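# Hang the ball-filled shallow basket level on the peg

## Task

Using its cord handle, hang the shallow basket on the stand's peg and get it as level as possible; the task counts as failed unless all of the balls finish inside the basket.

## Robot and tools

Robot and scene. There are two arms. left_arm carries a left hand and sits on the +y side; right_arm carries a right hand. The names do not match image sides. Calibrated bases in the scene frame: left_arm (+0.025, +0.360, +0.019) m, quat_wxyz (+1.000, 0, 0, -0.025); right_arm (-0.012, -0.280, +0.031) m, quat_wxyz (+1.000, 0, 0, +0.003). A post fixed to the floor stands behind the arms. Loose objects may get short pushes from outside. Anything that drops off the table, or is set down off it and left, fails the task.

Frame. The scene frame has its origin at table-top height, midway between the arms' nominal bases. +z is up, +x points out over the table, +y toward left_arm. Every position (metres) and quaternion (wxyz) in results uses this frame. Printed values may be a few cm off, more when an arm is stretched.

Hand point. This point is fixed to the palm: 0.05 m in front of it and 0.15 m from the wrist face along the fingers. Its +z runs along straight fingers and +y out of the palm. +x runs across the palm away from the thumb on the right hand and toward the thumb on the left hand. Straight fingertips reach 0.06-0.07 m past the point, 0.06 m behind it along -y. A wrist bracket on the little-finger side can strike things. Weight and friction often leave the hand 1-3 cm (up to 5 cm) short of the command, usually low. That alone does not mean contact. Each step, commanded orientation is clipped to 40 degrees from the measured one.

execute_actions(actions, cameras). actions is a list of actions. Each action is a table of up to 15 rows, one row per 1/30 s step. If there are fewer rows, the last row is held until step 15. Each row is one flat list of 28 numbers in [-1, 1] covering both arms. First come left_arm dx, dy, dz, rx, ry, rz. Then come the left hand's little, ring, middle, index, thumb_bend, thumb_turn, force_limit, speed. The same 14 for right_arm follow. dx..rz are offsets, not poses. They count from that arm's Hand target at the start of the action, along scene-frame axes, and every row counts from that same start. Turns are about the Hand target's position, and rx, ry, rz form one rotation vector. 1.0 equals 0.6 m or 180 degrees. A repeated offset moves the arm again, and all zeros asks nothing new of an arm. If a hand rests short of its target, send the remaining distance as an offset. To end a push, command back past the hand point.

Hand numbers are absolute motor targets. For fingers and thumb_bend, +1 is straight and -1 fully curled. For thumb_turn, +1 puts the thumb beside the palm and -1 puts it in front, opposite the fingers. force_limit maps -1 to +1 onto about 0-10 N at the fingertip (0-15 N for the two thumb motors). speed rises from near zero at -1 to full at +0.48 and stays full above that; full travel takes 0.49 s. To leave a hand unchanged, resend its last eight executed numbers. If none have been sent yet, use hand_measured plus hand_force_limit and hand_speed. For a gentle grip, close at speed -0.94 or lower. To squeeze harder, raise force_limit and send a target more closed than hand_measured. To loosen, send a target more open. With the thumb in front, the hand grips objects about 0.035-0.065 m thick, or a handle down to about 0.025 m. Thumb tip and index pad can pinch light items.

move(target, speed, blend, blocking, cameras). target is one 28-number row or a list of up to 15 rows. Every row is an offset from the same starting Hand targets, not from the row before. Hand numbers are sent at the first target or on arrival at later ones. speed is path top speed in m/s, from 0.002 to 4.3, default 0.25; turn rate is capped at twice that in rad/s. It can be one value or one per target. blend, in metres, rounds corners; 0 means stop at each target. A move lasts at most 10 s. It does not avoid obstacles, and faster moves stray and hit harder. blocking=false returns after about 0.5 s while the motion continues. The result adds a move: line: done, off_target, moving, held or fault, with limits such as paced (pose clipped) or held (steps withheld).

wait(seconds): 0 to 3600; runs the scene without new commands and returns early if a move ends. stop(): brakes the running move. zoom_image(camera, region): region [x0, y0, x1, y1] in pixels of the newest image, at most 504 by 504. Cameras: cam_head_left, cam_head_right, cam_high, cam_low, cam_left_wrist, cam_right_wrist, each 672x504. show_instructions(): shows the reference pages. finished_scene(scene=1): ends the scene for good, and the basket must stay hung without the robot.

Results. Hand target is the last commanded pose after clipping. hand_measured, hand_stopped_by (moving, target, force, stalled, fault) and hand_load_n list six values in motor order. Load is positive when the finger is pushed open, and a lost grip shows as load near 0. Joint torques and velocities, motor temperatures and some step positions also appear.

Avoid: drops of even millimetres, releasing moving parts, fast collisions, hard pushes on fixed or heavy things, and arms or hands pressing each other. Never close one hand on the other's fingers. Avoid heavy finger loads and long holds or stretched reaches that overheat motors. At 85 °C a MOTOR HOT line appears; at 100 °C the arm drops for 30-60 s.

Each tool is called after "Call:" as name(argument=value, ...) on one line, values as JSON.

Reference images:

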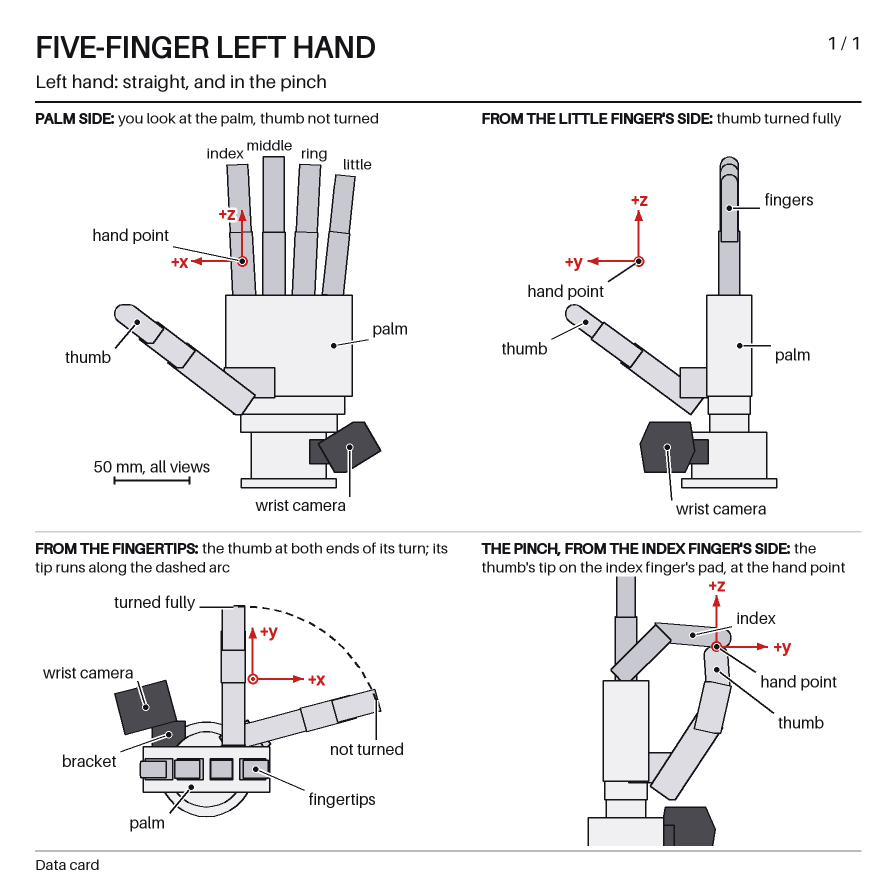

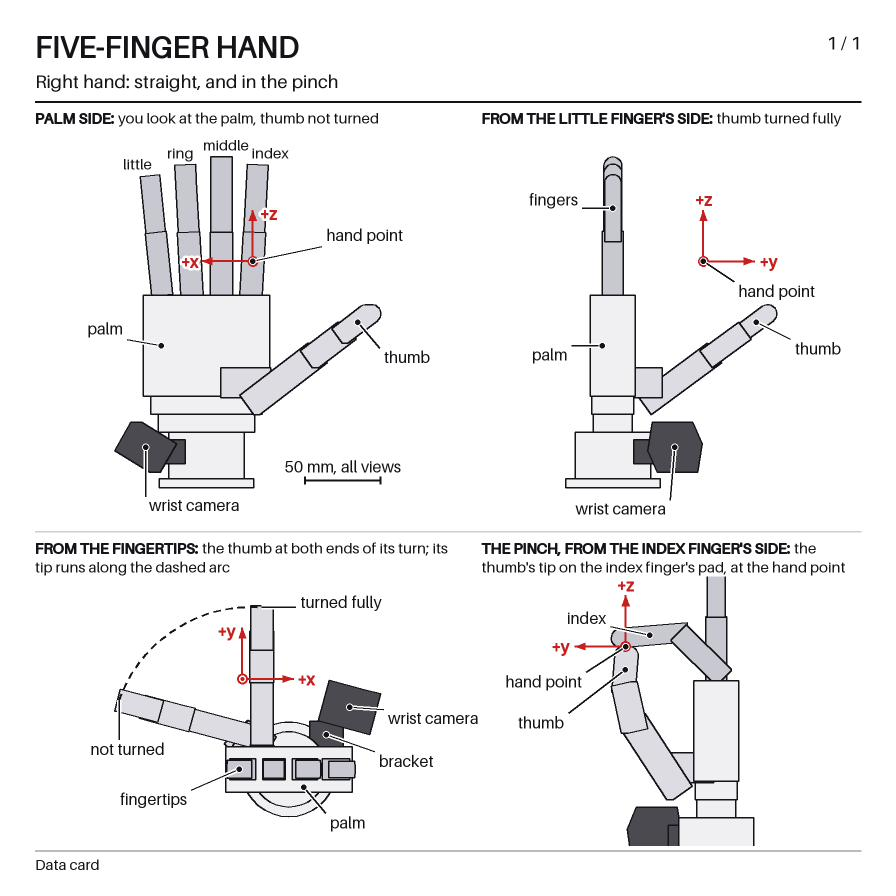

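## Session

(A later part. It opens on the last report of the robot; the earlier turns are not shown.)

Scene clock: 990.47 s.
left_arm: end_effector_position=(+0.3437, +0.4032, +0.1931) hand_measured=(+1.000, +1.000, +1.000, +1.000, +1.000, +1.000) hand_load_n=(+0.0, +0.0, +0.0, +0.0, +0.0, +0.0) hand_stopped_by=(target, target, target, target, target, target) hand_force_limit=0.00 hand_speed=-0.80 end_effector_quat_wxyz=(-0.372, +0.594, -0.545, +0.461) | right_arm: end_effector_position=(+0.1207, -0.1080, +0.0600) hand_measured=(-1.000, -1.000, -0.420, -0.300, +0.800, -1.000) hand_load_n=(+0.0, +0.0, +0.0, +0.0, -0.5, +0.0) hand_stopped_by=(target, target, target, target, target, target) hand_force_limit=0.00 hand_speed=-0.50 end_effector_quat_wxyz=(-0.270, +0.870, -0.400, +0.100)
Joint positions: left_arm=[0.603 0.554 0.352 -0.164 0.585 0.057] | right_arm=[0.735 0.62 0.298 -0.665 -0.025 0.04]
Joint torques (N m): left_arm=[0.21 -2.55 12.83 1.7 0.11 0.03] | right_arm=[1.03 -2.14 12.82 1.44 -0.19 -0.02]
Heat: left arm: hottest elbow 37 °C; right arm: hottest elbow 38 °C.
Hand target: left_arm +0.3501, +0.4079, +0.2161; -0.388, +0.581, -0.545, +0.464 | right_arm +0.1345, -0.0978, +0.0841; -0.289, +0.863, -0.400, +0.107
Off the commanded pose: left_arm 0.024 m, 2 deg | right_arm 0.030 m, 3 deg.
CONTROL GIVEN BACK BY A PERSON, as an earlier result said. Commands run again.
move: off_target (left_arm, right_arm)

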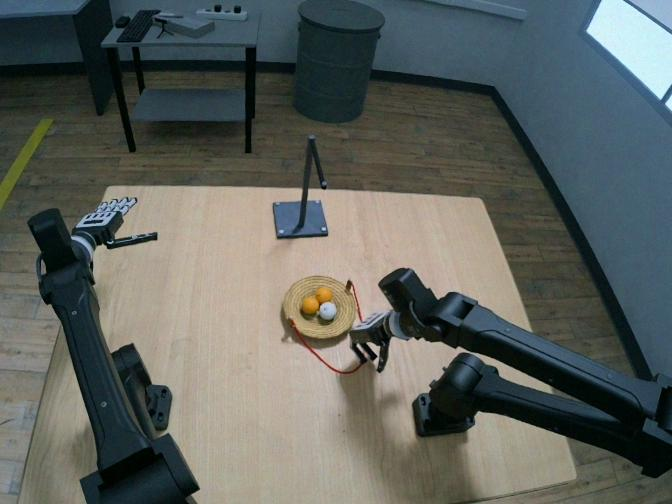

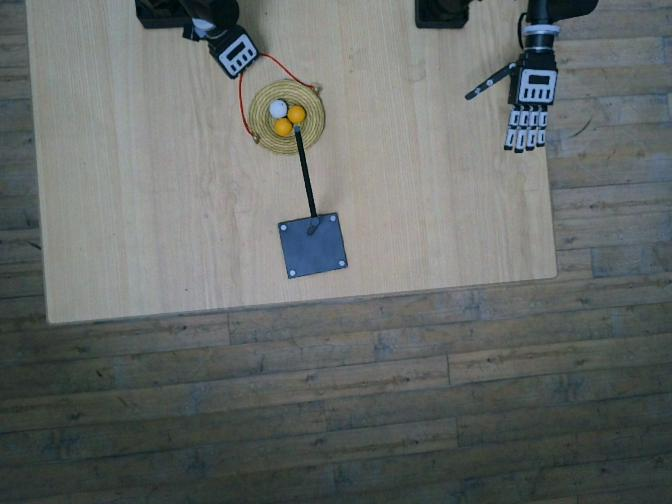

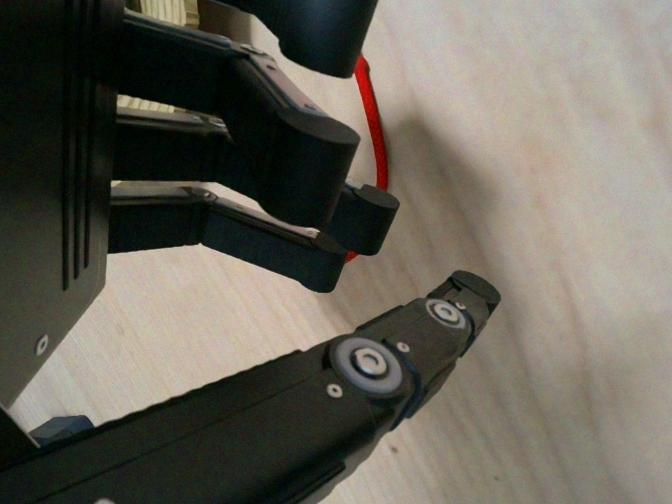

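Call:
move(target=[[0,0,0,0,0,0,1,1,1,1,1,1,0,-0.8,0.0425,0.0247,0.01,0,0,0,-1,-1,-0.42,-0.3,0.8,-1,0,-0.5],[0,0,0,0,0,0,1,1,1,1,1,1,0,-0.8,0.0425,0.0247,-0.0818,0,0,0,-1,-1,-0.42,-0.3,0.8,-1,0,-0.5]], speed=0.1, cameras=["cam_right_wrist"])

Scene clock: 1016.00 s.
left_arm: end_effector_position=(+0.3437, +0.4032, +0.1931) hand_measured=(+1.000, +1.000, +1.000, +1.000, +1.000, +1.000) hand_load_n=(+0.0, +0.0, +0.0, +0.0, +0.0, +0.0) hand_stopped_by=(target, target, target, target, target, target) hand_force_limit=0.00 hand_speed=-0.80 end_effector_quat_wxyz=(-0.372, +0.594, -0.545, +0.461) | right_arm: end_effector_position=(+0.1570, -0.0820, +0.0358) hand_measured=(-1.000, -1.000, -0.420, -0.300, +0.800, -1.000) hand_load_n=(+0.5, +0.0, +0.0, +0.0, +0.0, +0.0) hand_stopped_by=(target, target, target, target, target, target) hand_force_limit=0.00 hand_speed=-0.50 end_effector_quat_wxyz=(-0.286, +0.862, -0.404, +0.104)
Joint positions: left_arm=[0.603 0.554 0.352 -0.164 0.585 0.057] | right_arm=[0.703 0.87 0.298 -0.381 -0.044 0.029]
Joint torques (N m): left_arm=[0.26 -2.55 12.83 1.73 0.1 0.05] | right_arm=[1.08 -3.84 7.53 2.47 -0.2 -0.18]
Motor temperatures (°C): left_arm=[30 27 43 26 27 26] | right_arm=[31 28 39 33 30 29]
Heat: left arm: hottest elbow 43 °C; right arm: hottest elbow 39 °C.
Hand target: left_arm +0.3501, +0.4079, +0.2161; -0.388, +0.581, -0.545, +0.464 | right_arm +0.1601, -0.0829, +0.0351; -0.289, +0.863, -0.400, +0.107
Off the commanded pose: left_arm 0.024 m, 2 deg | right_arm 0.003 m, 1 deg.
move: done

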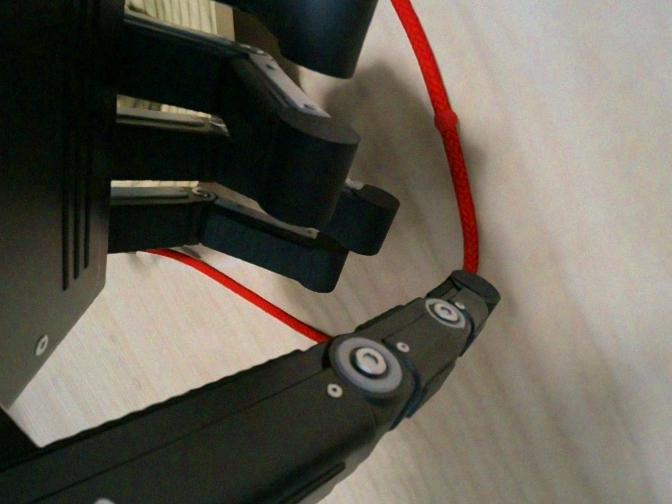

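Call:
move(target=[[0,0,0,0,0,0,1,1,1,1,1,1,0,-0.8,-0.01,-0.0088,0,0,0,0,-1,-1,-0.42,-0.3,0.8,-1,0,-0.5],[0,0,0,0,0,0,1,1,1,1,1,1,0,-0.8,-0.01,-0.0088,-0.0217,0,0,0,-1,-1,-0.42,-0.3,0.8,-1,0,-0.5]], speed=0.06, cameras=["cam_right_wrist"])

Scene clock: 1031.30 s.
left_arm: end_effector_position=(+0.3437, +0.4032, +0.1931) hand_measured=(+1.000, +1.000, +1.000, +1.000, +1.000, +1.000) hand_load_n=(+0.0, +0.0, +0.0, +0.0, +0.0, +0.0) hand_stopped_by=(target, target, target, target, target, target) hand_force_limit=0.00 hand_speed=-0.80 end_effector_quat_wxyz=(-0.372, +0.594, -0.545, +0.461) | right_arm: end_effector_position=(+0.1520, -0.0863, +0.0243) hand_measured=(-1.000, -1.000, -0.420, -0.300, +0.800, -1.000) hand_load_n=(+0.0, +0.0, +0.0, +0.0, +0.0, +0.0) hand_stopped_by=(target, target, target, target, target, target) hand_force_limit=0.00 hand_speed=-0.50 end_effector_quat_wxyz=(-0.288, +0.862, -0.404, +0.105)
Joint positions: left_arm=[0.603 0.554 0.352 -0.164 0.585 0.057] | right_arm=[0.703 0.872 0.261 -0.337 -0.044 0.029]
Joint torques (N m): left_arm=[0.21 -2.49 12.85 1.73 0.1 0.04] | right_arm=[1.03 -3.49 7.17 2.54 -0.2 -0.18]
Heat: left arm: hottest elbow 46 °C; right arm: hottest elbow 39 °C.
Hand target: left_arm +0.3501, +0.4079, +0.2161; -0.388, +0.581, -0.545, +0.464 | right_arm +0.1541, -0.0882, +0.0221; -0.289, +0.863, -0.400, +0.107
Off the commanded pose: left_arm 0.024 m, 2 deg | right_arm 0.003 m, 1 deg.
move: done

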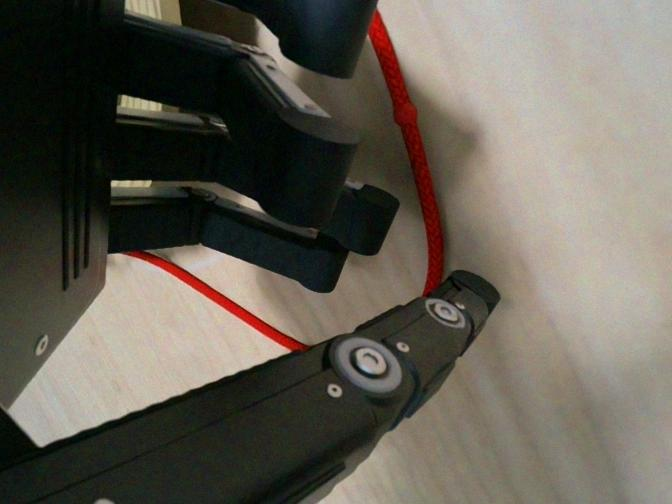

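Call:
move(target=[0,0,0,0,0,0,1,1,1,1,1,1,0,-0.8,0,0,-0.0227,0,0,0,-1,-1,-0.42,-0.3,0.8,-1,0,-0.5], speed=0.04, cameras=["cam_right_wrist"])

Scene clock: 1043.30 s.
left_arm: end_effector_position=(+0.3437, +0.4032, +0.1931) hand_measured=(+1.000, +1.000, +1.000, +1.000, +1.000, +1.000) hand_load_n=(+0.0, +0.0, +0.0, +0.0, +0.0, +0.0) hand_stopped_by=(target, target, target, target, target, target) hand_force_limit=0.00 hand_speed=-0.80 end_effector_quat_wxyz=(-0.372, +0.594, -0.545, +0.461) | right_arm: end_effector_position=(+0.1547, -0.0835, +0.0154) hand_measured=(-1.000, -1.000, -0.420, -0.300, +0.800, -1.000) hand_load_n=(-0.5, +0.0, +0.0, -5.0, +0.0, +0.0) hand_stopped_by=(target, target, target, target, target, target) hand_force_limit=0.00 hand_speed=-0.50 end_effector_quat_wxyz=(-0.294, +0.860, -0.402, +0.106)
Joint positions: left_arm=[0.603 0.554 0.352 -0.164 0.585 0.057] | right_arm=[0.703 0.915 0.244 -0.265 -0.047 0.028]
Joint torques (N m): left_arm=[0.09 -2.67 12.86 1.73 0.1 0.04] | right_arm=[1.03 -3.08 6.3 2.69 -0.1 -0.16]
Motor temperatures (°C): left_arm=[30 26 48 26 27 26] | right_arm=[31 28 39 33 30 29]
Heat: left arm: hottest elbow 48 °C; right arm: hottest elbow 39 °C.
Hand target: left_arm +0.3501, +0.4079, +0.2161; -0.388, +0.581, -0.545, +0.464 | right_arm +0.1540, -0.0883, +0.0084; -0.289, +0.863, -0.400, +0.107
Off the commanded pose: left_arm 0.024 m, 2 deg | right_arm 0.008 m, 1 deg.
move: done

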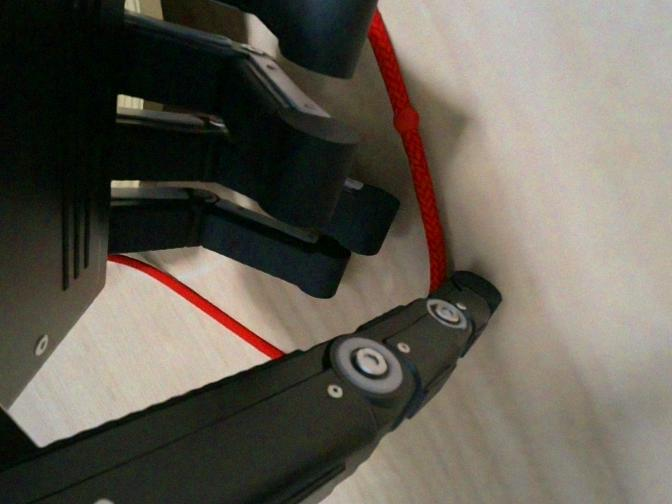

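Call:
move(target=[0,0,0,0,0,0,1,1,1,1,1,1,0,-0.8,0,0,-0.0005,0,0,0,-1,-1,-0.42,-0.37,0.8,-1,0,-0.5], speed=0.04, cameras=["cam_right_wrist"])

Call:
zoom_image(camera="cam_right_wrist", region=[280, 100, 532, 352])

Scene clock: 1052.20 s.
left_arm: end_effector_position=(+0.3437, +0.4032, +0.1931) hand_measured=(+1.000, +1.000, +1.000, +1.000, +1.000, +1.000) hand_load_n=(+0.0, +0.0, -0.5, +0.0, +0.0, +0.0) hand_stopped_by=(target, target, target, target, target, target) hand_force_limit=0.00 hand_speed=-0.80 end_effector_quat_wxyz=(-0.372, +0.594, -0.545, +0.461) | right_arm: end_effector_position=(+0.1556, -0.0826, +0.0152) hand_measured=(-1.000, -1.000, -0.420, -0.370, +0.800, -1.000) hand_load_n=(+0.0, +0.0, +0.0, +0.0, +0.0, +0.0) hand_stopped_by=(target, target, target, target, target, target) hand_force_limit=0.00 hand_speed=-0.50 end_effector_quat_wxyz=(-0.296, +0.860, -0.402, +0.107)
Joint positions: left_arm=[0.603 0.554 0.352 -0.164 0.585 0.057] | right_arm=[0.703 0.918 0.243 -0.257 -0.047 0.028]
Joint torques (N m): left_arm=[0.26 -2.49 12.85 1.74 0.11 0.03] | right_arm=[1.03 -3.19 6.31 2.41 -0.1 -0.17]
Heat: left arm: hottest elbow 49 °C; right arm: hottest elbow 38 °C.
Hand target: left_arm +0.3501, +0.4079, +0.2161; -0.388, +0.581, -0.545, +0.464 | right_arm +0.1541, -0.0881, +0.0082; -0.290, +0.863, -0.400, +0.107
Off the commanded pose: left_arm 0.024 m, 2 deg | right_arm 0.009 m, 1 deg.
move: done

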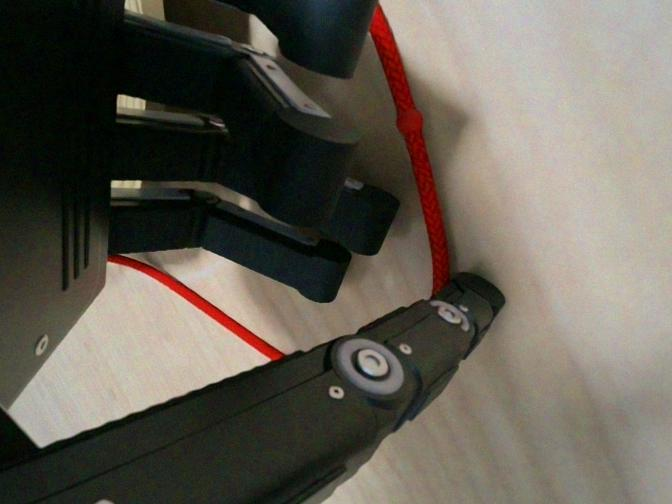

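Scaled by 2.000 from the camera's image (finer frame: 960x720).

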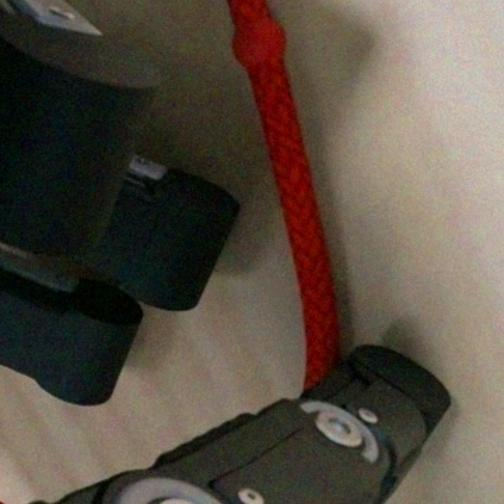

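Call:
move(target=[0,0,0,0,0,0,1,1,1,1,1,1,0,-0.8,0,0,0,0,0,0,-1,-1,-0.42,-0.37,0.6,-1,-0.1,-0.8], speed=0.04, cameras=["cam_right_wrist"])

Call:
zoom_image(camera="cam_right_wrist", region=[280, 100, 532, 352])

Scene clock: 1071.90 s.
left_arm: end_effector_position=(+0.3437, +0.4032, +0.1931) hand_measured=(+1.000, +1.000, +1.000, +1.000, +1.000, +1.000) hand_load_n=(+0.0, +0.0, +0.0, +0.0, +0.0, +0.0) hand_stopped_by=(target, target, target, target, target, target) hand_force_limit=0.00 hand_speed=-0.80 end_effector_quat_wxyz=(-0.372, +0.594, -0.545, +0.461) | right_arm: end_effector_position=(+0.1552, -0.0823, +0.0153) hand_measured=(-1.000, -1.000, -0.420, -0.370, +0.700, -1.000) hand_load_n=(+0.0, +0.0, +0.0, +0.0, +6.5, +0.0) hand_stopped_by=(target, target, target, target, force, target) hand_force_limit=-0.10 hand_speed=-0.80 end_effector_quat_wxyz=(-0.297, +0.860, -0.402, +0.106)
Joint positions: left_arm=[0.603 0.554 0.352 -0.164 0.585 0.057] | right_arm=[0.703 0.918 0.243 -0.257 -0.049 0.028]
Joint torques (N m): left_arm=[0.09 -2.55 12.81 1.7 0.1 0.05] | right_arm=[1.08 -3.19 6.32 2.41 0.02 -0.17]
Heat: left arm: hottest elbow 50 °C; right arm: hottest elbow 37 °C.
Hand target: left_arm +0.3501, +0.4079, +0.2161; -0.388, +0.581, -0.545, +0.464 | right_arm +0.1542, -0.0882, +0.0082; -0.289, +0.863, -0.400, +0.107
Off the commanded pose: left_arm 0.024 m, 2 deg | right_arm 0.009 m, 1 deg.
move: done

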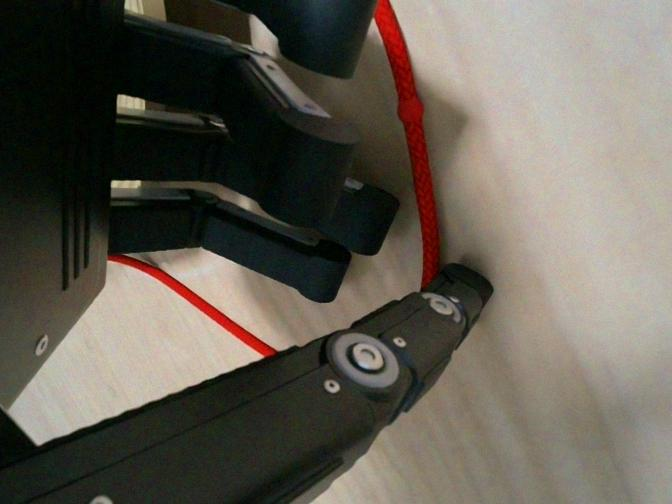

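Scaled by 2.000 from the camera's image (finer frame: 960x720).

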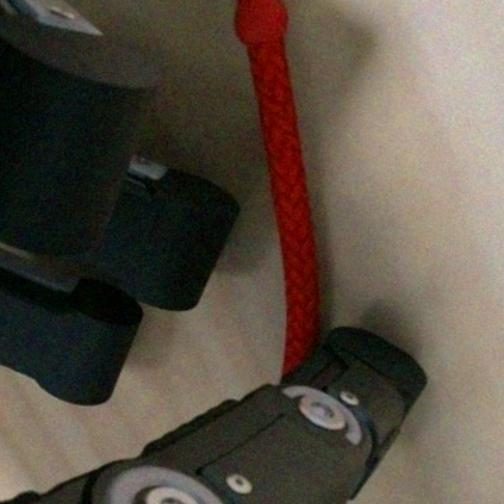

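Call:
move(target=[[0,0,0,0,0,0,1,1,1,1,1,1,0,-0.8,0,0,0.012,0,0,0,-1,-1,-0.42,-0.37,0.6,-1,-0.1,-0.8],[0,0,0,0,0,0,1,1,1,1,1,1,0,-0.8,0,0,0.012,0,0,0,-1,-1,-0.42,-0.37,0.55,-1,0.1,-0.8]], speed=0.04, cameras=["cam_right_wrist"])

Call:
zoom_image(camera="cam_right_wrist", region=[280, 100, 532, 352])

Scene clock: 1087.43 s.
left_arm: end_effector_position=(+0.3437, +0.4032, +0.1931) hand_measured=(+1.000, +1.000, +1.000, +1.000, +1.000, +1.000) hand_load_n=(+0.0, +0.0, +0.0, +0.0, +0.0, -0.5) hand_stopped_by=(target, target, target, target, target, target) hand_force_limit=0.00 hand_speed=-0.80 end_effector_quat_wxyz=(-0.372, +0.594, -0.545, +0.461) | right_arm: end_effector_position=(+0.1515, -0.0854, +0.0156) hand_measured=(-1.000, -1.000, -0.420, -0.370, +0.552, -1.000) hand_load_n=(+0.0, +0.0, +0.0, +0.0, +4.0, +0.0) hand_stopped_by=(target, target, target, target, target, target) hand_force_limit=0.10 hand_speed=-0.80 end_effector_quat_wxyz=(-0.291, +0.862, -0.403, +0.103)
Joint positions: left_arm=[0.603 0.554 0.352 -0.164 0.585 0.057] | right_arm=[0.703 0.904 0.243 -0.285 -0.05 0.028]
Joint torques (N m): left_arm=[0.21 -2.61 12.82 1.72 0.1 0.04] | right_arm=[0.97 -3.9 7.36 1.89 0.02 -0.17]
Heat: left arm: hottest elbow 51 °C; right arm: hottest elbow 37 °C.
Hand target: left_arm +0.3501, +0.4079, +0.2161; -0.388, +0.581, -0.545, +0.464 | right_arm +0.1541, -0.0882, +0.0154; -0.289, +0.863, -0.400, +0.107
Off the commanded pose: left_arm 0.024 m, 2 deg | right_arm 0.004 m, 1 deg.
move: done

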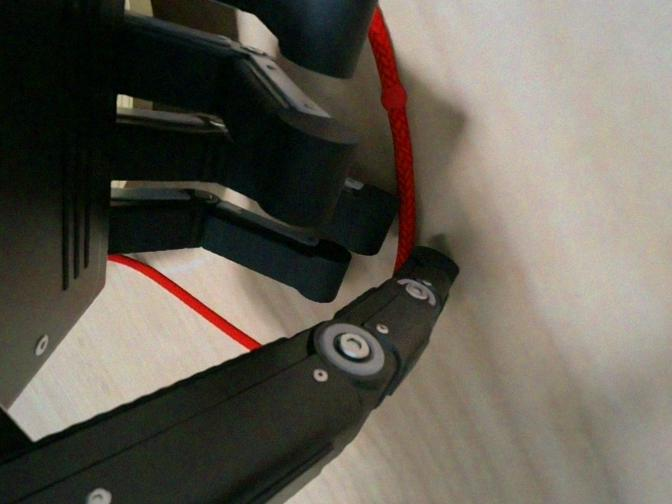

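Scaled by 2.000 from the camera's image (finer frame: 960x720).

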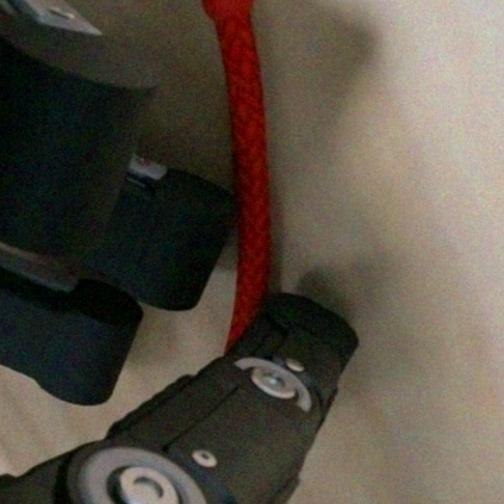

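Call:
move(target=[0,0,0,0,0,0,1,1,1,1,1,1,0,-0.8,0,0,0,0,0,0,-1,-1,-0.42,-0.37,0.3,-1,0.1,-0.85], speed=0.04, cameras=["cam_right_wrist"])

Call:
zoom_image(camera="cam_right_wrist", region=[280, 100, 532, 352])

Scene clock: 1097.70 s.
left_arm: end_effector_position=(+0.3437, +0.4032, +0.1931) hand_measured=(+1.000, +1.000, +1.000, +1.000, +1.000, +1.000) hand_load_n=(+0.0, +0.0, +0.0, +0.0, +0.0, +0.0) hand_stopped_by=(target, target, target, target, target, target) hand_force_limit=0.00 hand_speed=-0.80 end_effector_quat_wxyz=(-0.372, +0.594, -0.545, +0.461) | right_arm: end_effector_position=(+0.1511, -0.0857, +0.0156) hand_measured=(-1.000, -1.000, -0.420, -0.370, +0.394, -1.000) hand_load_n=(+0.0, +0.0, +0.5, +0.0, +9.0, +1.0) hand_stopped_by=(target, target, target, target, force, target) hand_force_limit=0.10 hand_speed=-0.85 end_effector_quat_wxyz=(-0.290, +0.862, -0.403, +0.103)
Joint positions: left_arm=[0.603 0.554 0.352 -0.164 0.585 0.057] | right_arm=[0.703 0.902 0.243 -0.287 -0.05 0.028]
Joint torques (N m): left_arm=[0.32 -2.67 12.81 1.73 0.1 0.03] | right_arm=[0.97 -3.9 7.36 1.99 0.04 -0.17]
Heat: left arm: hottest elbow 52 °C; right arm: hottest elbow 37 °C.
Hand target: left_arm +0.3501, +0.4079, +0.2161; -0.388, +0.581, -0.545, +0.464 | right_arm +0.1541, -0.0882, +0.0154; -0.289, +0.863, -0.400, +0.107
Off the commanded pose: left_arm 0.024 m, 2 deg | right_arm 0.004 m, 1 deg.
move: done

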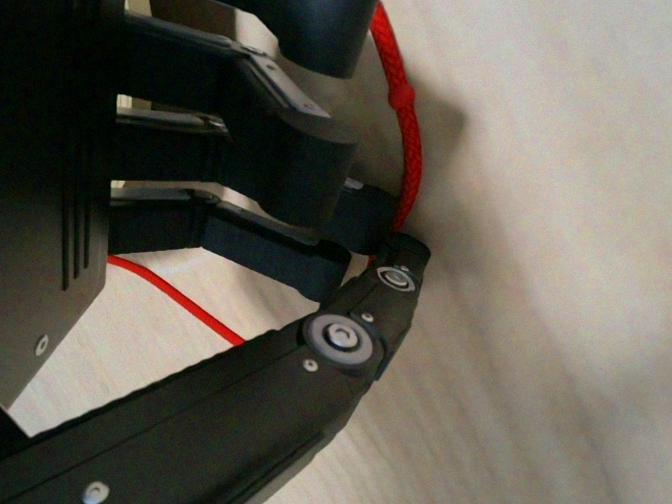

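Scaled by 2.000 from the camera's image (finer frame: 960x720).

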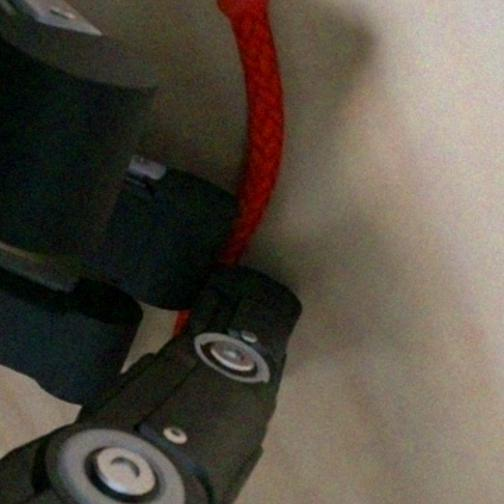

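Call:
move(target=[0,0,0,0,0,0,1,1,1,1,1,1,0,-0.8,0,0,0.09,0,0,0,-1,-1,-0.42,-0.37,0.3,-1,0.1,-0.85], speed=0.04, cameras=["cam_right_wrist","cam_head_left"])

Call:
zoom_image(camera="cam_right_wrist", region=[280, 100, 532, 352])

Scene clock: 1111.07 s.
left_arm: end_effector_position=(+0.3437, +0.4032, +0.1931) hand_measured=(+1.000, +1.000, +1.000, +1.000, +1.000, +1.000) hand_load_n=(+0.0, +0.0, +0.0, -0.5, +0.0, +0.0) hand_stopped_by=(target, target, target, target, target, target) hand_force_limit=0.00 hand_speed=-0.80 end_effector_quat_wxyz=(-0.372, +0.594, -0.545, +0.461) | right_arm: end_effector_position=(+0.1367, -0.0981, +0.0457) hand_measured=(-1.000, -1.000, -0.420, -0.370, +0.394, -1.000) hand_load_n=(+0.0, +0.0, +0.5, +0.0, +8.5, +1.0) hand_stopped_by=(target, target, target, target, force, target) hand_force_limit=0.10 hand_speed=-0.85 end_effector_quat_wxyz=(-0.270, +0.868, -0.406, +0.093)
Joint positions: left_arm=[0.603 0.554 0.352 -0.164 0.585 0.057] | right_arm=[0.703 0.756 0.298 -0.536 -0.05 0.028]
Joint torques (N m): left_arm=[0.09 -2.67 12.86 1.76 0.1 0.04] | right_arm=[1.14 -3.6 12.22 1.44 0.11 -0.15]
Motor temperatures (°C): left_arm=[30 26 53 26 27 26] | right_arm=[31 28 37 33 30 28]
Heat: left arm: hottest elbow 53 °C; right arm: hottest elbow 37 °C.
Hand target: left_arm +0.3501, +0.4079, +0.2161; -0.388, +0.581, -0.545, +0.464 | right_arm +0.1541, -0.0882, +0.0694; -0.289, +0.863, -0.400, +0.107
Off the commanded pose: left_arm 0.024 m, 2 deg | right_arm 0.031 m, 3 deg.
move: off_target (right_arm)
Images, in order (width x height): cam_head_left 672x504, cam_right_wrist 672x504.

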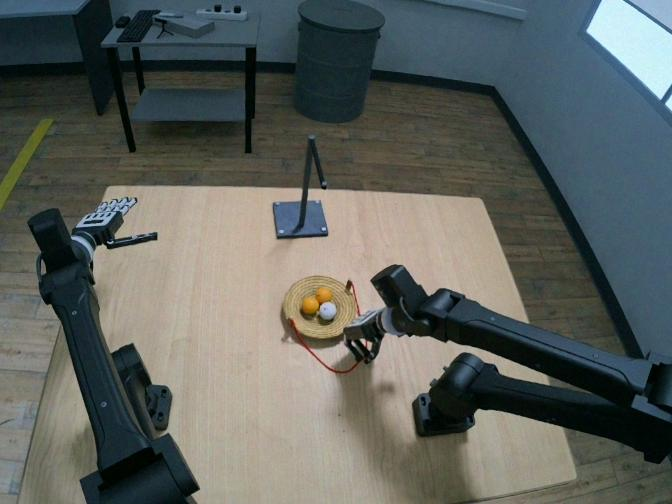

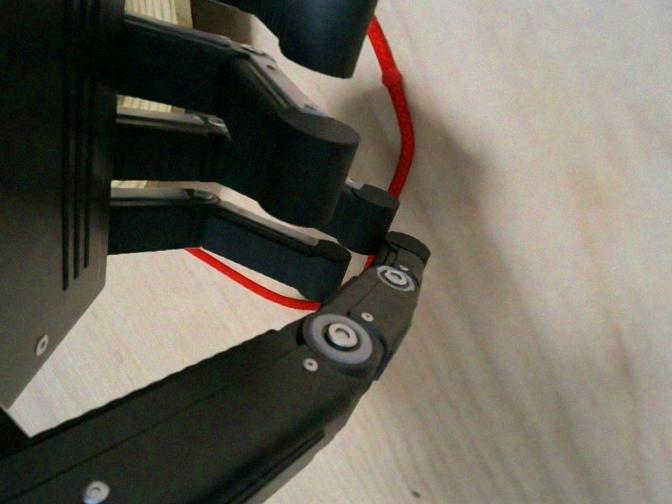

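Scaled by 2.000 from the camera's image (finer frame: 960x720).

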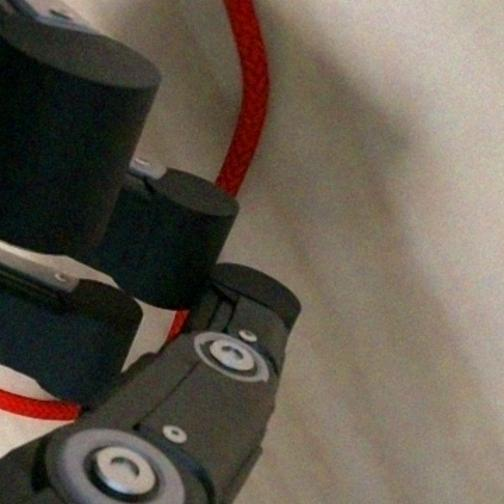

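Call:
zoom_image(camera="cam_head_left", region=[270, 260, 420, 400])

Scaled by 3.360 from the camera's image (finer frame: 960x720).

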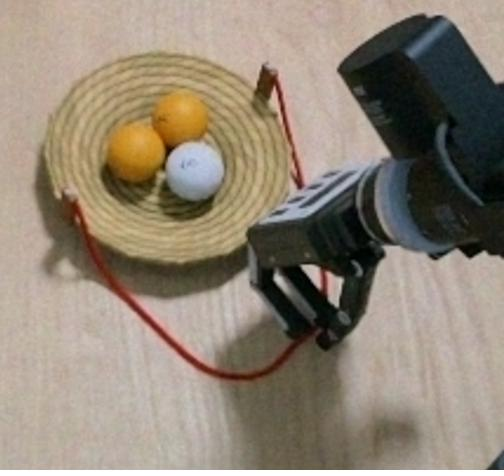

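Call:
move(target=[[0,0,0,0,0,0,1,1,1,1,1,1,0,-0.8,0,0,0,0,0,0,-1,-1,-0.36,-0.3,0.8,-1,0,-0.3],[0,0,0,0,0,0,1,1,1,1,1,1,0,-0.8,0,0,-0.08,0,0,0,-1,-1,-0.36,-0.3,0.8,-1,0,-0.3]], speed=0.06, cameras=["cam_right_wrist"])

Scene clock: 1235.80 s.
left_arm: end_effector_position=(+0.3437, +0.4032, +0.1931) hand_measured=(+1.000, +1.000, +1.000, +1.000, +1.000, +1.000) hand_load_n=(+0.0, +0.0, +0.0, +0.0, +0.0, -0.5) hand_stopped_by=(target, target, target, target, target, target) hand_force_limit=0.00 hand_speed=-0.80 end_effector_quat_wxyz=(-0.372, +0.594, -0.545, +0.461) | right_arm: end_effector_position=(+0.1511, -0.0857, +0.0236) hand_measured=(-1.000, -1.000, -0.360, -0.300, +0.800, -1.000) hand_load_n=(+0.0, +0.0, +0.0, +0.0, +0.0, +0.0) hand_stopped_by=(target, target, target, target, target, target) hand_force_limit=0.00 hand_speed=-0.30 end_effector_quat_wxyz=(-0.289, +0.862, -0.403, +0.102)
Joint positions: left_arm=[0.603 0.554 0.352 -0.164 0.585 0.057] | right_arm=[0.703 0.875 0.259 -0.333 -0.05 0.028]
Joint torques (N m): left_arm=[0.15 -2.55 12.85 1.74 0.11 0.02] | right_arm=[1.03 -3.49 7.15 2.54 0.04 -0.17]
Motor temperatures (°C): left_arm=[30 26 55 26 27 26] | right_arm=[31 27 42 33 30 28]
Heat: left arm: hottest elbow 55 °C; right arm: hottest elbow 42 °C.
Hand target: left_arm +0.3501, +0.4079, +0.2161; -0.388, +0.581, -0.545, +0.464 | right_arm +0.1541, -0.0882, +0.0214; -0.290, +0.863, -0.400, +0.107
Off the commanded pose: left_arm 0.024 m, 2 deg | right_arm 0.004 m, 1 deg.
move: done

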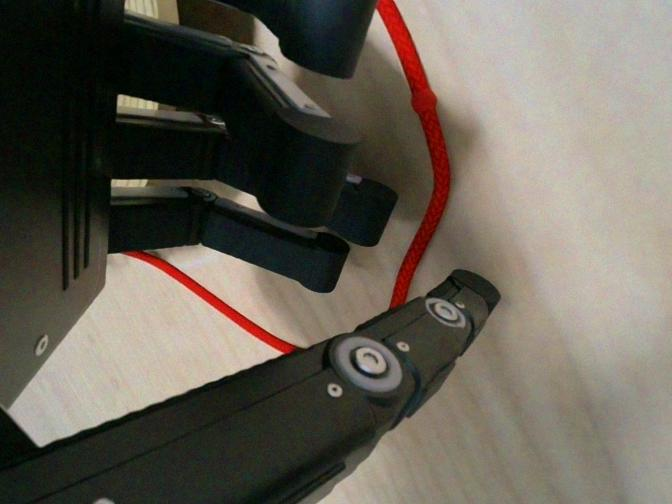

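Call:
move(target=[[0,0,0,0,0,0,1,1,1,1,1,1,0,-0.8,0,0,-0.0217,0,0,0,-1,-1,-0.36,-0.3,0.8,-1,0,-0.3],[0,0,0,0,0,0,1,1,1,1,1,1,0,-0.8,0,0,-0.0217,0,0,0,-1,-1,-0.36,-0.3,0.65,-1,0.3,-0.6]], speed=0.04, cameras=["cam_right_wrist"])

Call:
zoom_image(camera="cam_right_wrist", region=[280, 100, 532, 352])

Scene clock: 1247.23 s.
left_arm: end_effector_position=(+0.3437, +0.4032, +0.1931) hand_measured=(+1.000, +1.000, +1.000, +1.000, +1.000, +1.000) hand_load_n=(+0.0, -0.5, +0.0, +0.0, +0.0, -0.5) hand_stopped_by=(target, target, target, target, target, target) hand_force_limit=0.00 hand_speed=-0.80 end_effector_quat_wxyz=(-0.372, +0.594, -0.545, +0.461) | right_arm: end_effector_position=(+0.1542, -0.0831, +0.0158) hand_measured=(-1.000, -1.000, -0.360, -0.300, +0.652, -1.000) hand_load_n=(+0.0, +0.0, -3.0, -3.5, +2.0, +0.0) hand_stopped_by=(target, target, target, target, target, target) hand_force_limit=0.30 hand_speed=-0.60 end_effector_quat_wxyz=(-0.295, +0.860, -0.402, +0.105)
Joint positions: left_arm=[0.603 0.554 0.352 -0.164 0.585 0.057] | right_arm=[0.703 0.913 0.244 -0.267 -0.05 0.028]
Joint torques (N m): left_arm=[0.21 -2.49 12.86 1.72 0.1 0.03] | right_arm=[1.03 -3.02 6.3 2.73 0.04 -0.17]
Motor temperatures (°C): left_arm=[30 26 56 26 27 26] | right_arm=[31 27 41 33 30 28]
Heat: left arm: hottest elbow 56 °C; right arm: hottest elbow 41 °C.
Hand target: left_arm +0.3501, +0.4079, +0.2161; -0.388, +0.581, -0.545, +0.464 | right_arm +0.1540, -0.0882, +0.0083; -0.289, +0.863, -0.400, +0.107
Off the commanded pose: left_arm 0.024 m, 2 deg | right_arm 0.009 m, 1 deg.
move: done

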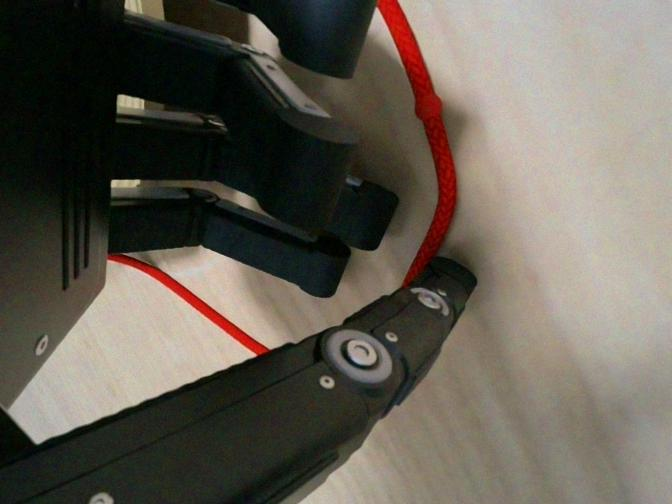

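Scaled by 2.000 from the camera's image (finer frame: 960x720).

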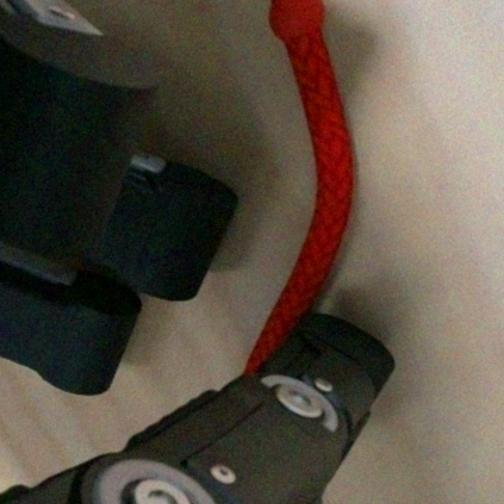

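Call:
move(target=[0,0,0,0,0,0,1,1,1,1,1,1,0,-0.8,0,0,0,0,0,0,-1,-1,-0.36,-0.3,0.2,-1,0.4,-0.7], speed=0.04, cameras=["cam_right_wrist"])

Call:
zoom_image(camera="cam_right_wrist", region=[280, 100, 532, 352])

Scene clock: 1257.00 s.
left_arm: end_effector_position=(+0.3437, +0.4032, +0.1931) hand_measured=(+1.000, +1.000, +1.000, +1.000, +1.000, +1.000) hand_load_n=(+0.0, +0.0, +0.0, +0.0, +0.0, -0.5) hand_stopped_by=(target, target, target, target, target, target) hand_force_limit=0.00 hand_speed=-0.80 end_effector_quat_wxyz=(-0.372, +0.594, -0.545, +0.461) | right_arm: end_effector_position=(+0.1542, -0.0831, +0.0158) hand_measured=(-1.000, -1.000, -0.360, -0.300, +0.388, -1.000) hand_load_n=(+0.0, +0.0, -1.5, -3.0, +11.0, +1.0) hand_stopped_by=(target, target, target, target, force, target) hand_force_limit=0.40 hand_speed=-0.70 end_effector_quat_wxyz=(-0.295, +0.860, -0.402, +0.105)
Joint positions: left_arm=[0.603 0.554 0.352 -0.164 0.585 0.057] | right_arm=[0.703 0.913 0.244 -0.267 -0.05 0.028]
Joint torques (N m): left_arm=[0.21 -2.43 12.83 1.73 0.1 0.04] | right_arm=[1.03 -2.96 6.31 2.74 0.04 -0.17]
Motor temperatures (°C): left_arm=[30 26 56 26 27 26] | right_arm=[31 27 41 33 30 28]
Heat: left arm: hottest elbow 56 °C; right arm: hottest elbow 41 °C.
Hand target: left_arm +0.3501, +0.4079, +0.2161; -0.388, +0.581, -0.545, +0.464 | right_arm +0.1540, -0.0882, +0.0083; -0.289, +0.863, -0.400, +0.107
Off the commanded pose: left_arm 0.024 m, 2 deg | right_arm 0.009 m, 1 deg.
move: done

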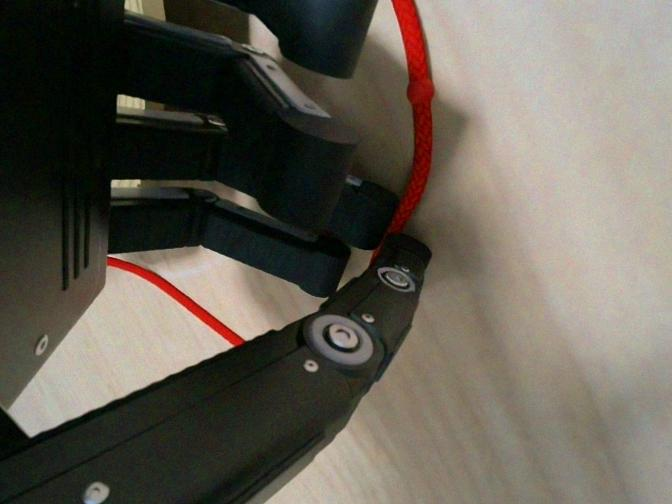

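Scaled by 2.000 from the camera's image (finer frame: 960x720).

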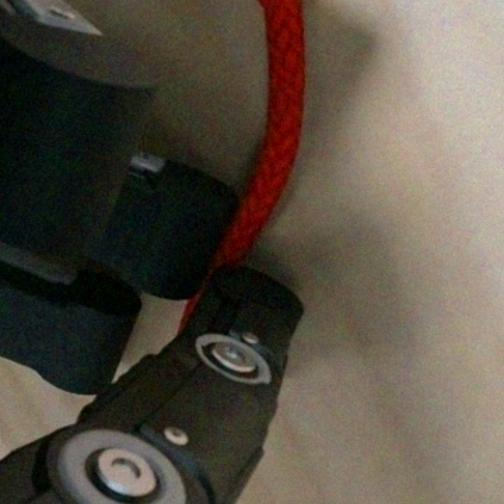

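Call:
move(target=[0,0,0,0,0,0,1,1,1,1,1,1,0,-0.8,0,0,0.13,0,0,0,-1,-1,-0.36,-0.3,0.2,-1,0.4,-0.7], speed=0.08, cameras=["cam_right_wrist","cam_head_left"])

Call:
zoom_image(camera="cam_head_left", region=[270, 260, 420, 400])

Scene clock: 1268.60 s.
left_arm: end_effector_position=(+0.3437, +0.4032, +0.1931) hand_measured=(+1.000, +1.000, +1.000, +1.000, +1.000, +1.000) hand_load_n=(+0.0, +0.0, +0.0, +0.0, +0.0, +0.0) hand_stopped_by=(target, target, target, target, target, target) hand_force_limit=0.00 hand_speed=-0.80 end_effector_quat_wxyz=(-0.372, +0.594, -0.545, +0.461) | right_arm: end_effector_position=(+0.1380, -0.0971, +0.0628) hand_measured=(-1.000, -1.000, -0.360, -0.300, +0.388, -1.000) hand_load_n=(+0.0, +0.5, +3.5, +0.0, +6.5, +1.0) hand_stopped_by=(target, target, target, target, force, target) hand_force_limit=0.40 hand_speed=-0.70 end_effector_quat_wxyz=(-0.270, +0.868, -0.406, +0.094)
Joint positions: left_arm=[0.603 0.554 0.352 -0.164 0.585 0.057] | right_arm=[0.703 0.724 0.336 -0.605 -0.049 0.028]
Joint torques (N m): left_arm=[0.32 -2.67 12.81 1.74 0.09 0.03] | right_arm=[1.14 -3.49 12.41 1.44 0.08 -0.15]
Motor temperatures (°C): left_arm=[30 26 56 26 27 26] | right_arm=[31 27 40 33 30 28]
Heat: left arm: hottest elbow 56 °C; right arm: hottest elbow 40 °C.
Hand target: left_arm +0.3501, +0.4079, +0.2161; -0.388, +0.581, -0.545, +0.464 | right_arm +0.1540, -0.0882, +0.0863; -0.289, +0.863, -0.400, +0.107
Off the commanded pose: left_arm 0.024 m, 2 deg | right_arm 0.030 m, 3 deg.
move: off_target (right_arm)
Images, in order (width x height): cam_head_left 672x504, cam_right_wrist 672x504.

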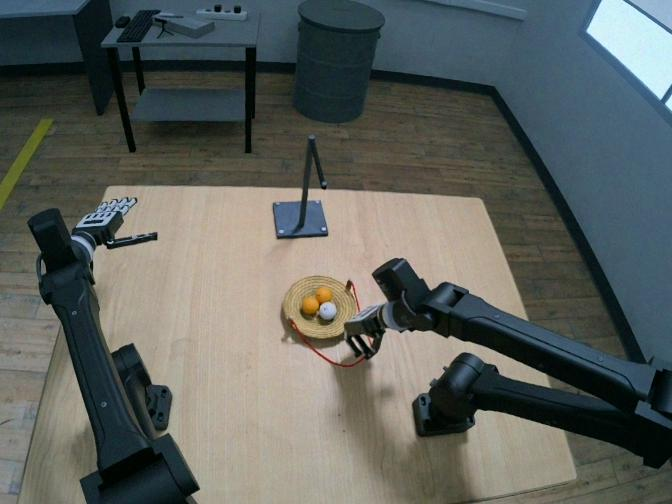

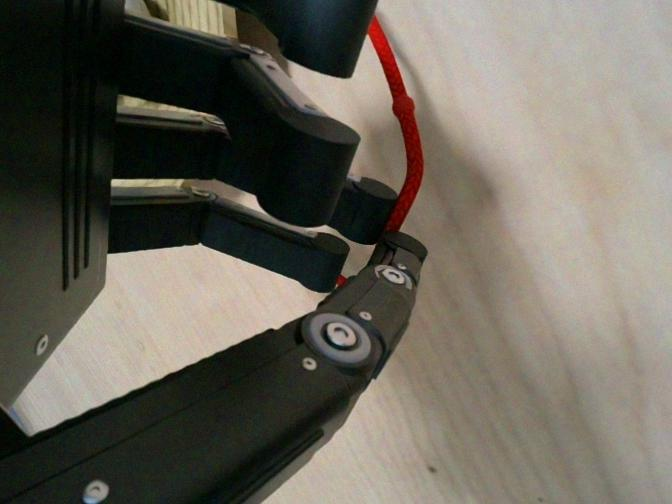

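Scaled by 3.360 from the camera's image (finer frame: 960x720).

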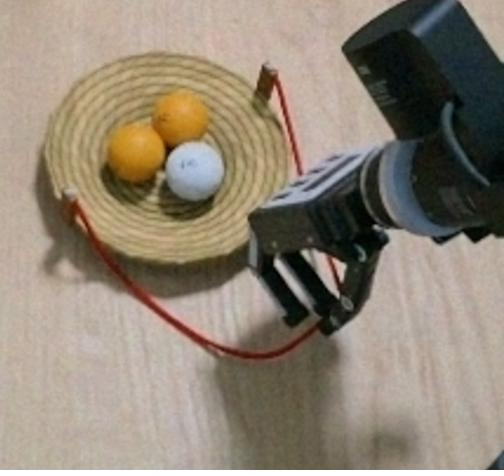

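Call:
move(target=[0,0,0,0,0,0,1,1,1,1,1,1,0,-0.8,0.0767,0.0467,0.123,0,0,0,-1,-1,-0.36,-0.3,0.2,-1,0.4,-0.7], speed=0.06, cameras=["cam_right_wrist","cam_head_left"])

Call:
zoom_image(camera="cam_head_left", region=[260, 230, 410, 370])

Scene clock: 1290.40 s.
left_arm: end_effector_position=(+0.3437, +0.4032, +0.1931) hand_measured=(+1.000, +1.000, +1.000, +1.000, +1.000, +1.000) hand_load_n=(+0.0, +0.0, +0.0, +0.0, +0.0, +0.0) hand_stopped_by=(target, target, target, target, target, target) hand_force_limit=0.00 hand_speed=-0.80 end_effector_quat_wxyz=(-0.372, +0.594, -0.545, +0.461) | right_arm: end_effector_position=(+0.1854, -0.0674, +0.1387) hand_measured=(-1.000, -1.000, -0.360, -0.300, +0.388, -1.000) hand_load_n=(+0.0, +0.0, +3.5, +0.0, +6.0, +1.0) hand_stopped_by=(target, target, target, target, force, target) hand_force_limit=0.40 hand_speed=-0.70 end_effector_quat_wxyz=(-0.275, +0.866, -0.406, +0.098)
Joint positions: left_arm=[0.603 0.554 0.352 -0.164 0.585 0.057] | right_arm=[0.67 0.838 0.587 -0.731 -0.063 0.002]
Joint torques (N m): left_arm=[0.26 -2.61 12.85 1.72 0.1 0.04] | right_arm=[0.97 -4.25 13 1.5 -0.22 -0.19]
Motor temperatures (°C): left_arm=[30 26 56 26 27 26] | right_arm=[31 27 43 33 30 28]
Heat: left arm: hottest elbow 56 °C; right arm: hottest elbow 43 °C.
Hand target: left_arm +0.3501, +0.4079, +0.2161; -0.388, +0.581, -0.545, +0.464 | right_arm +0.2001, -0.0602, +0.1601; -0.289, +0.863, -0.400, +0.107
Off the commanded pose: left_arm 0.024 m, 2 deg | right_arm 0.027 m, 2 deg.
move: off_target (right_arm)
Images, in order (width x height): cam_head_left 672x504, cam_right_wrist 672x504.

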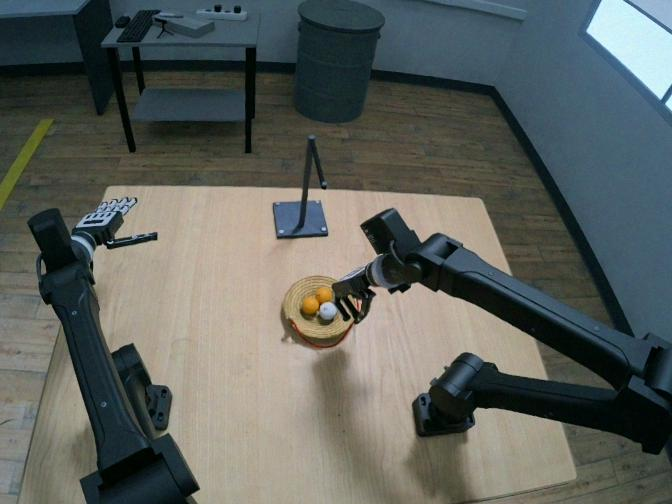

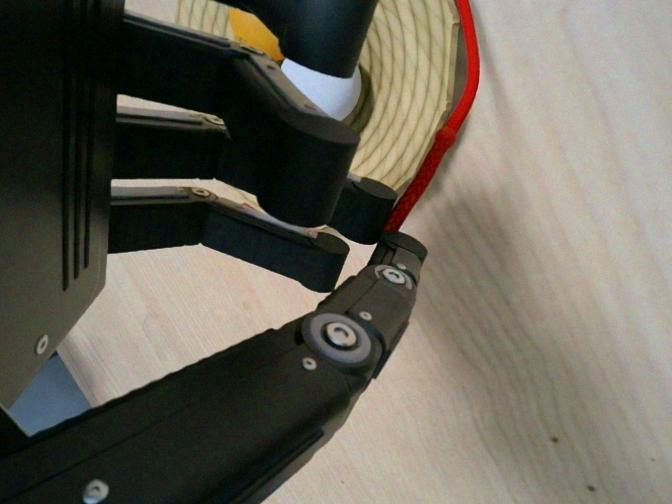

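Scaled by 3.360 from the camera's image (finer frame: 960x720).

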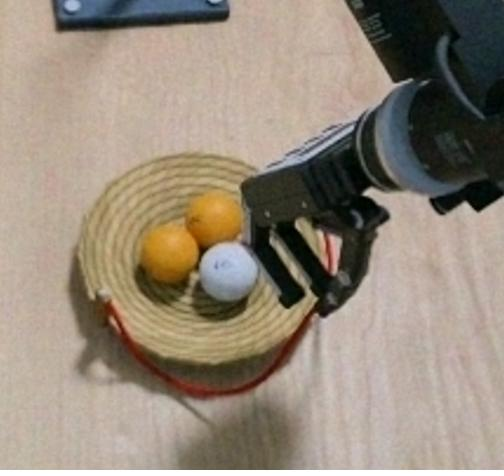

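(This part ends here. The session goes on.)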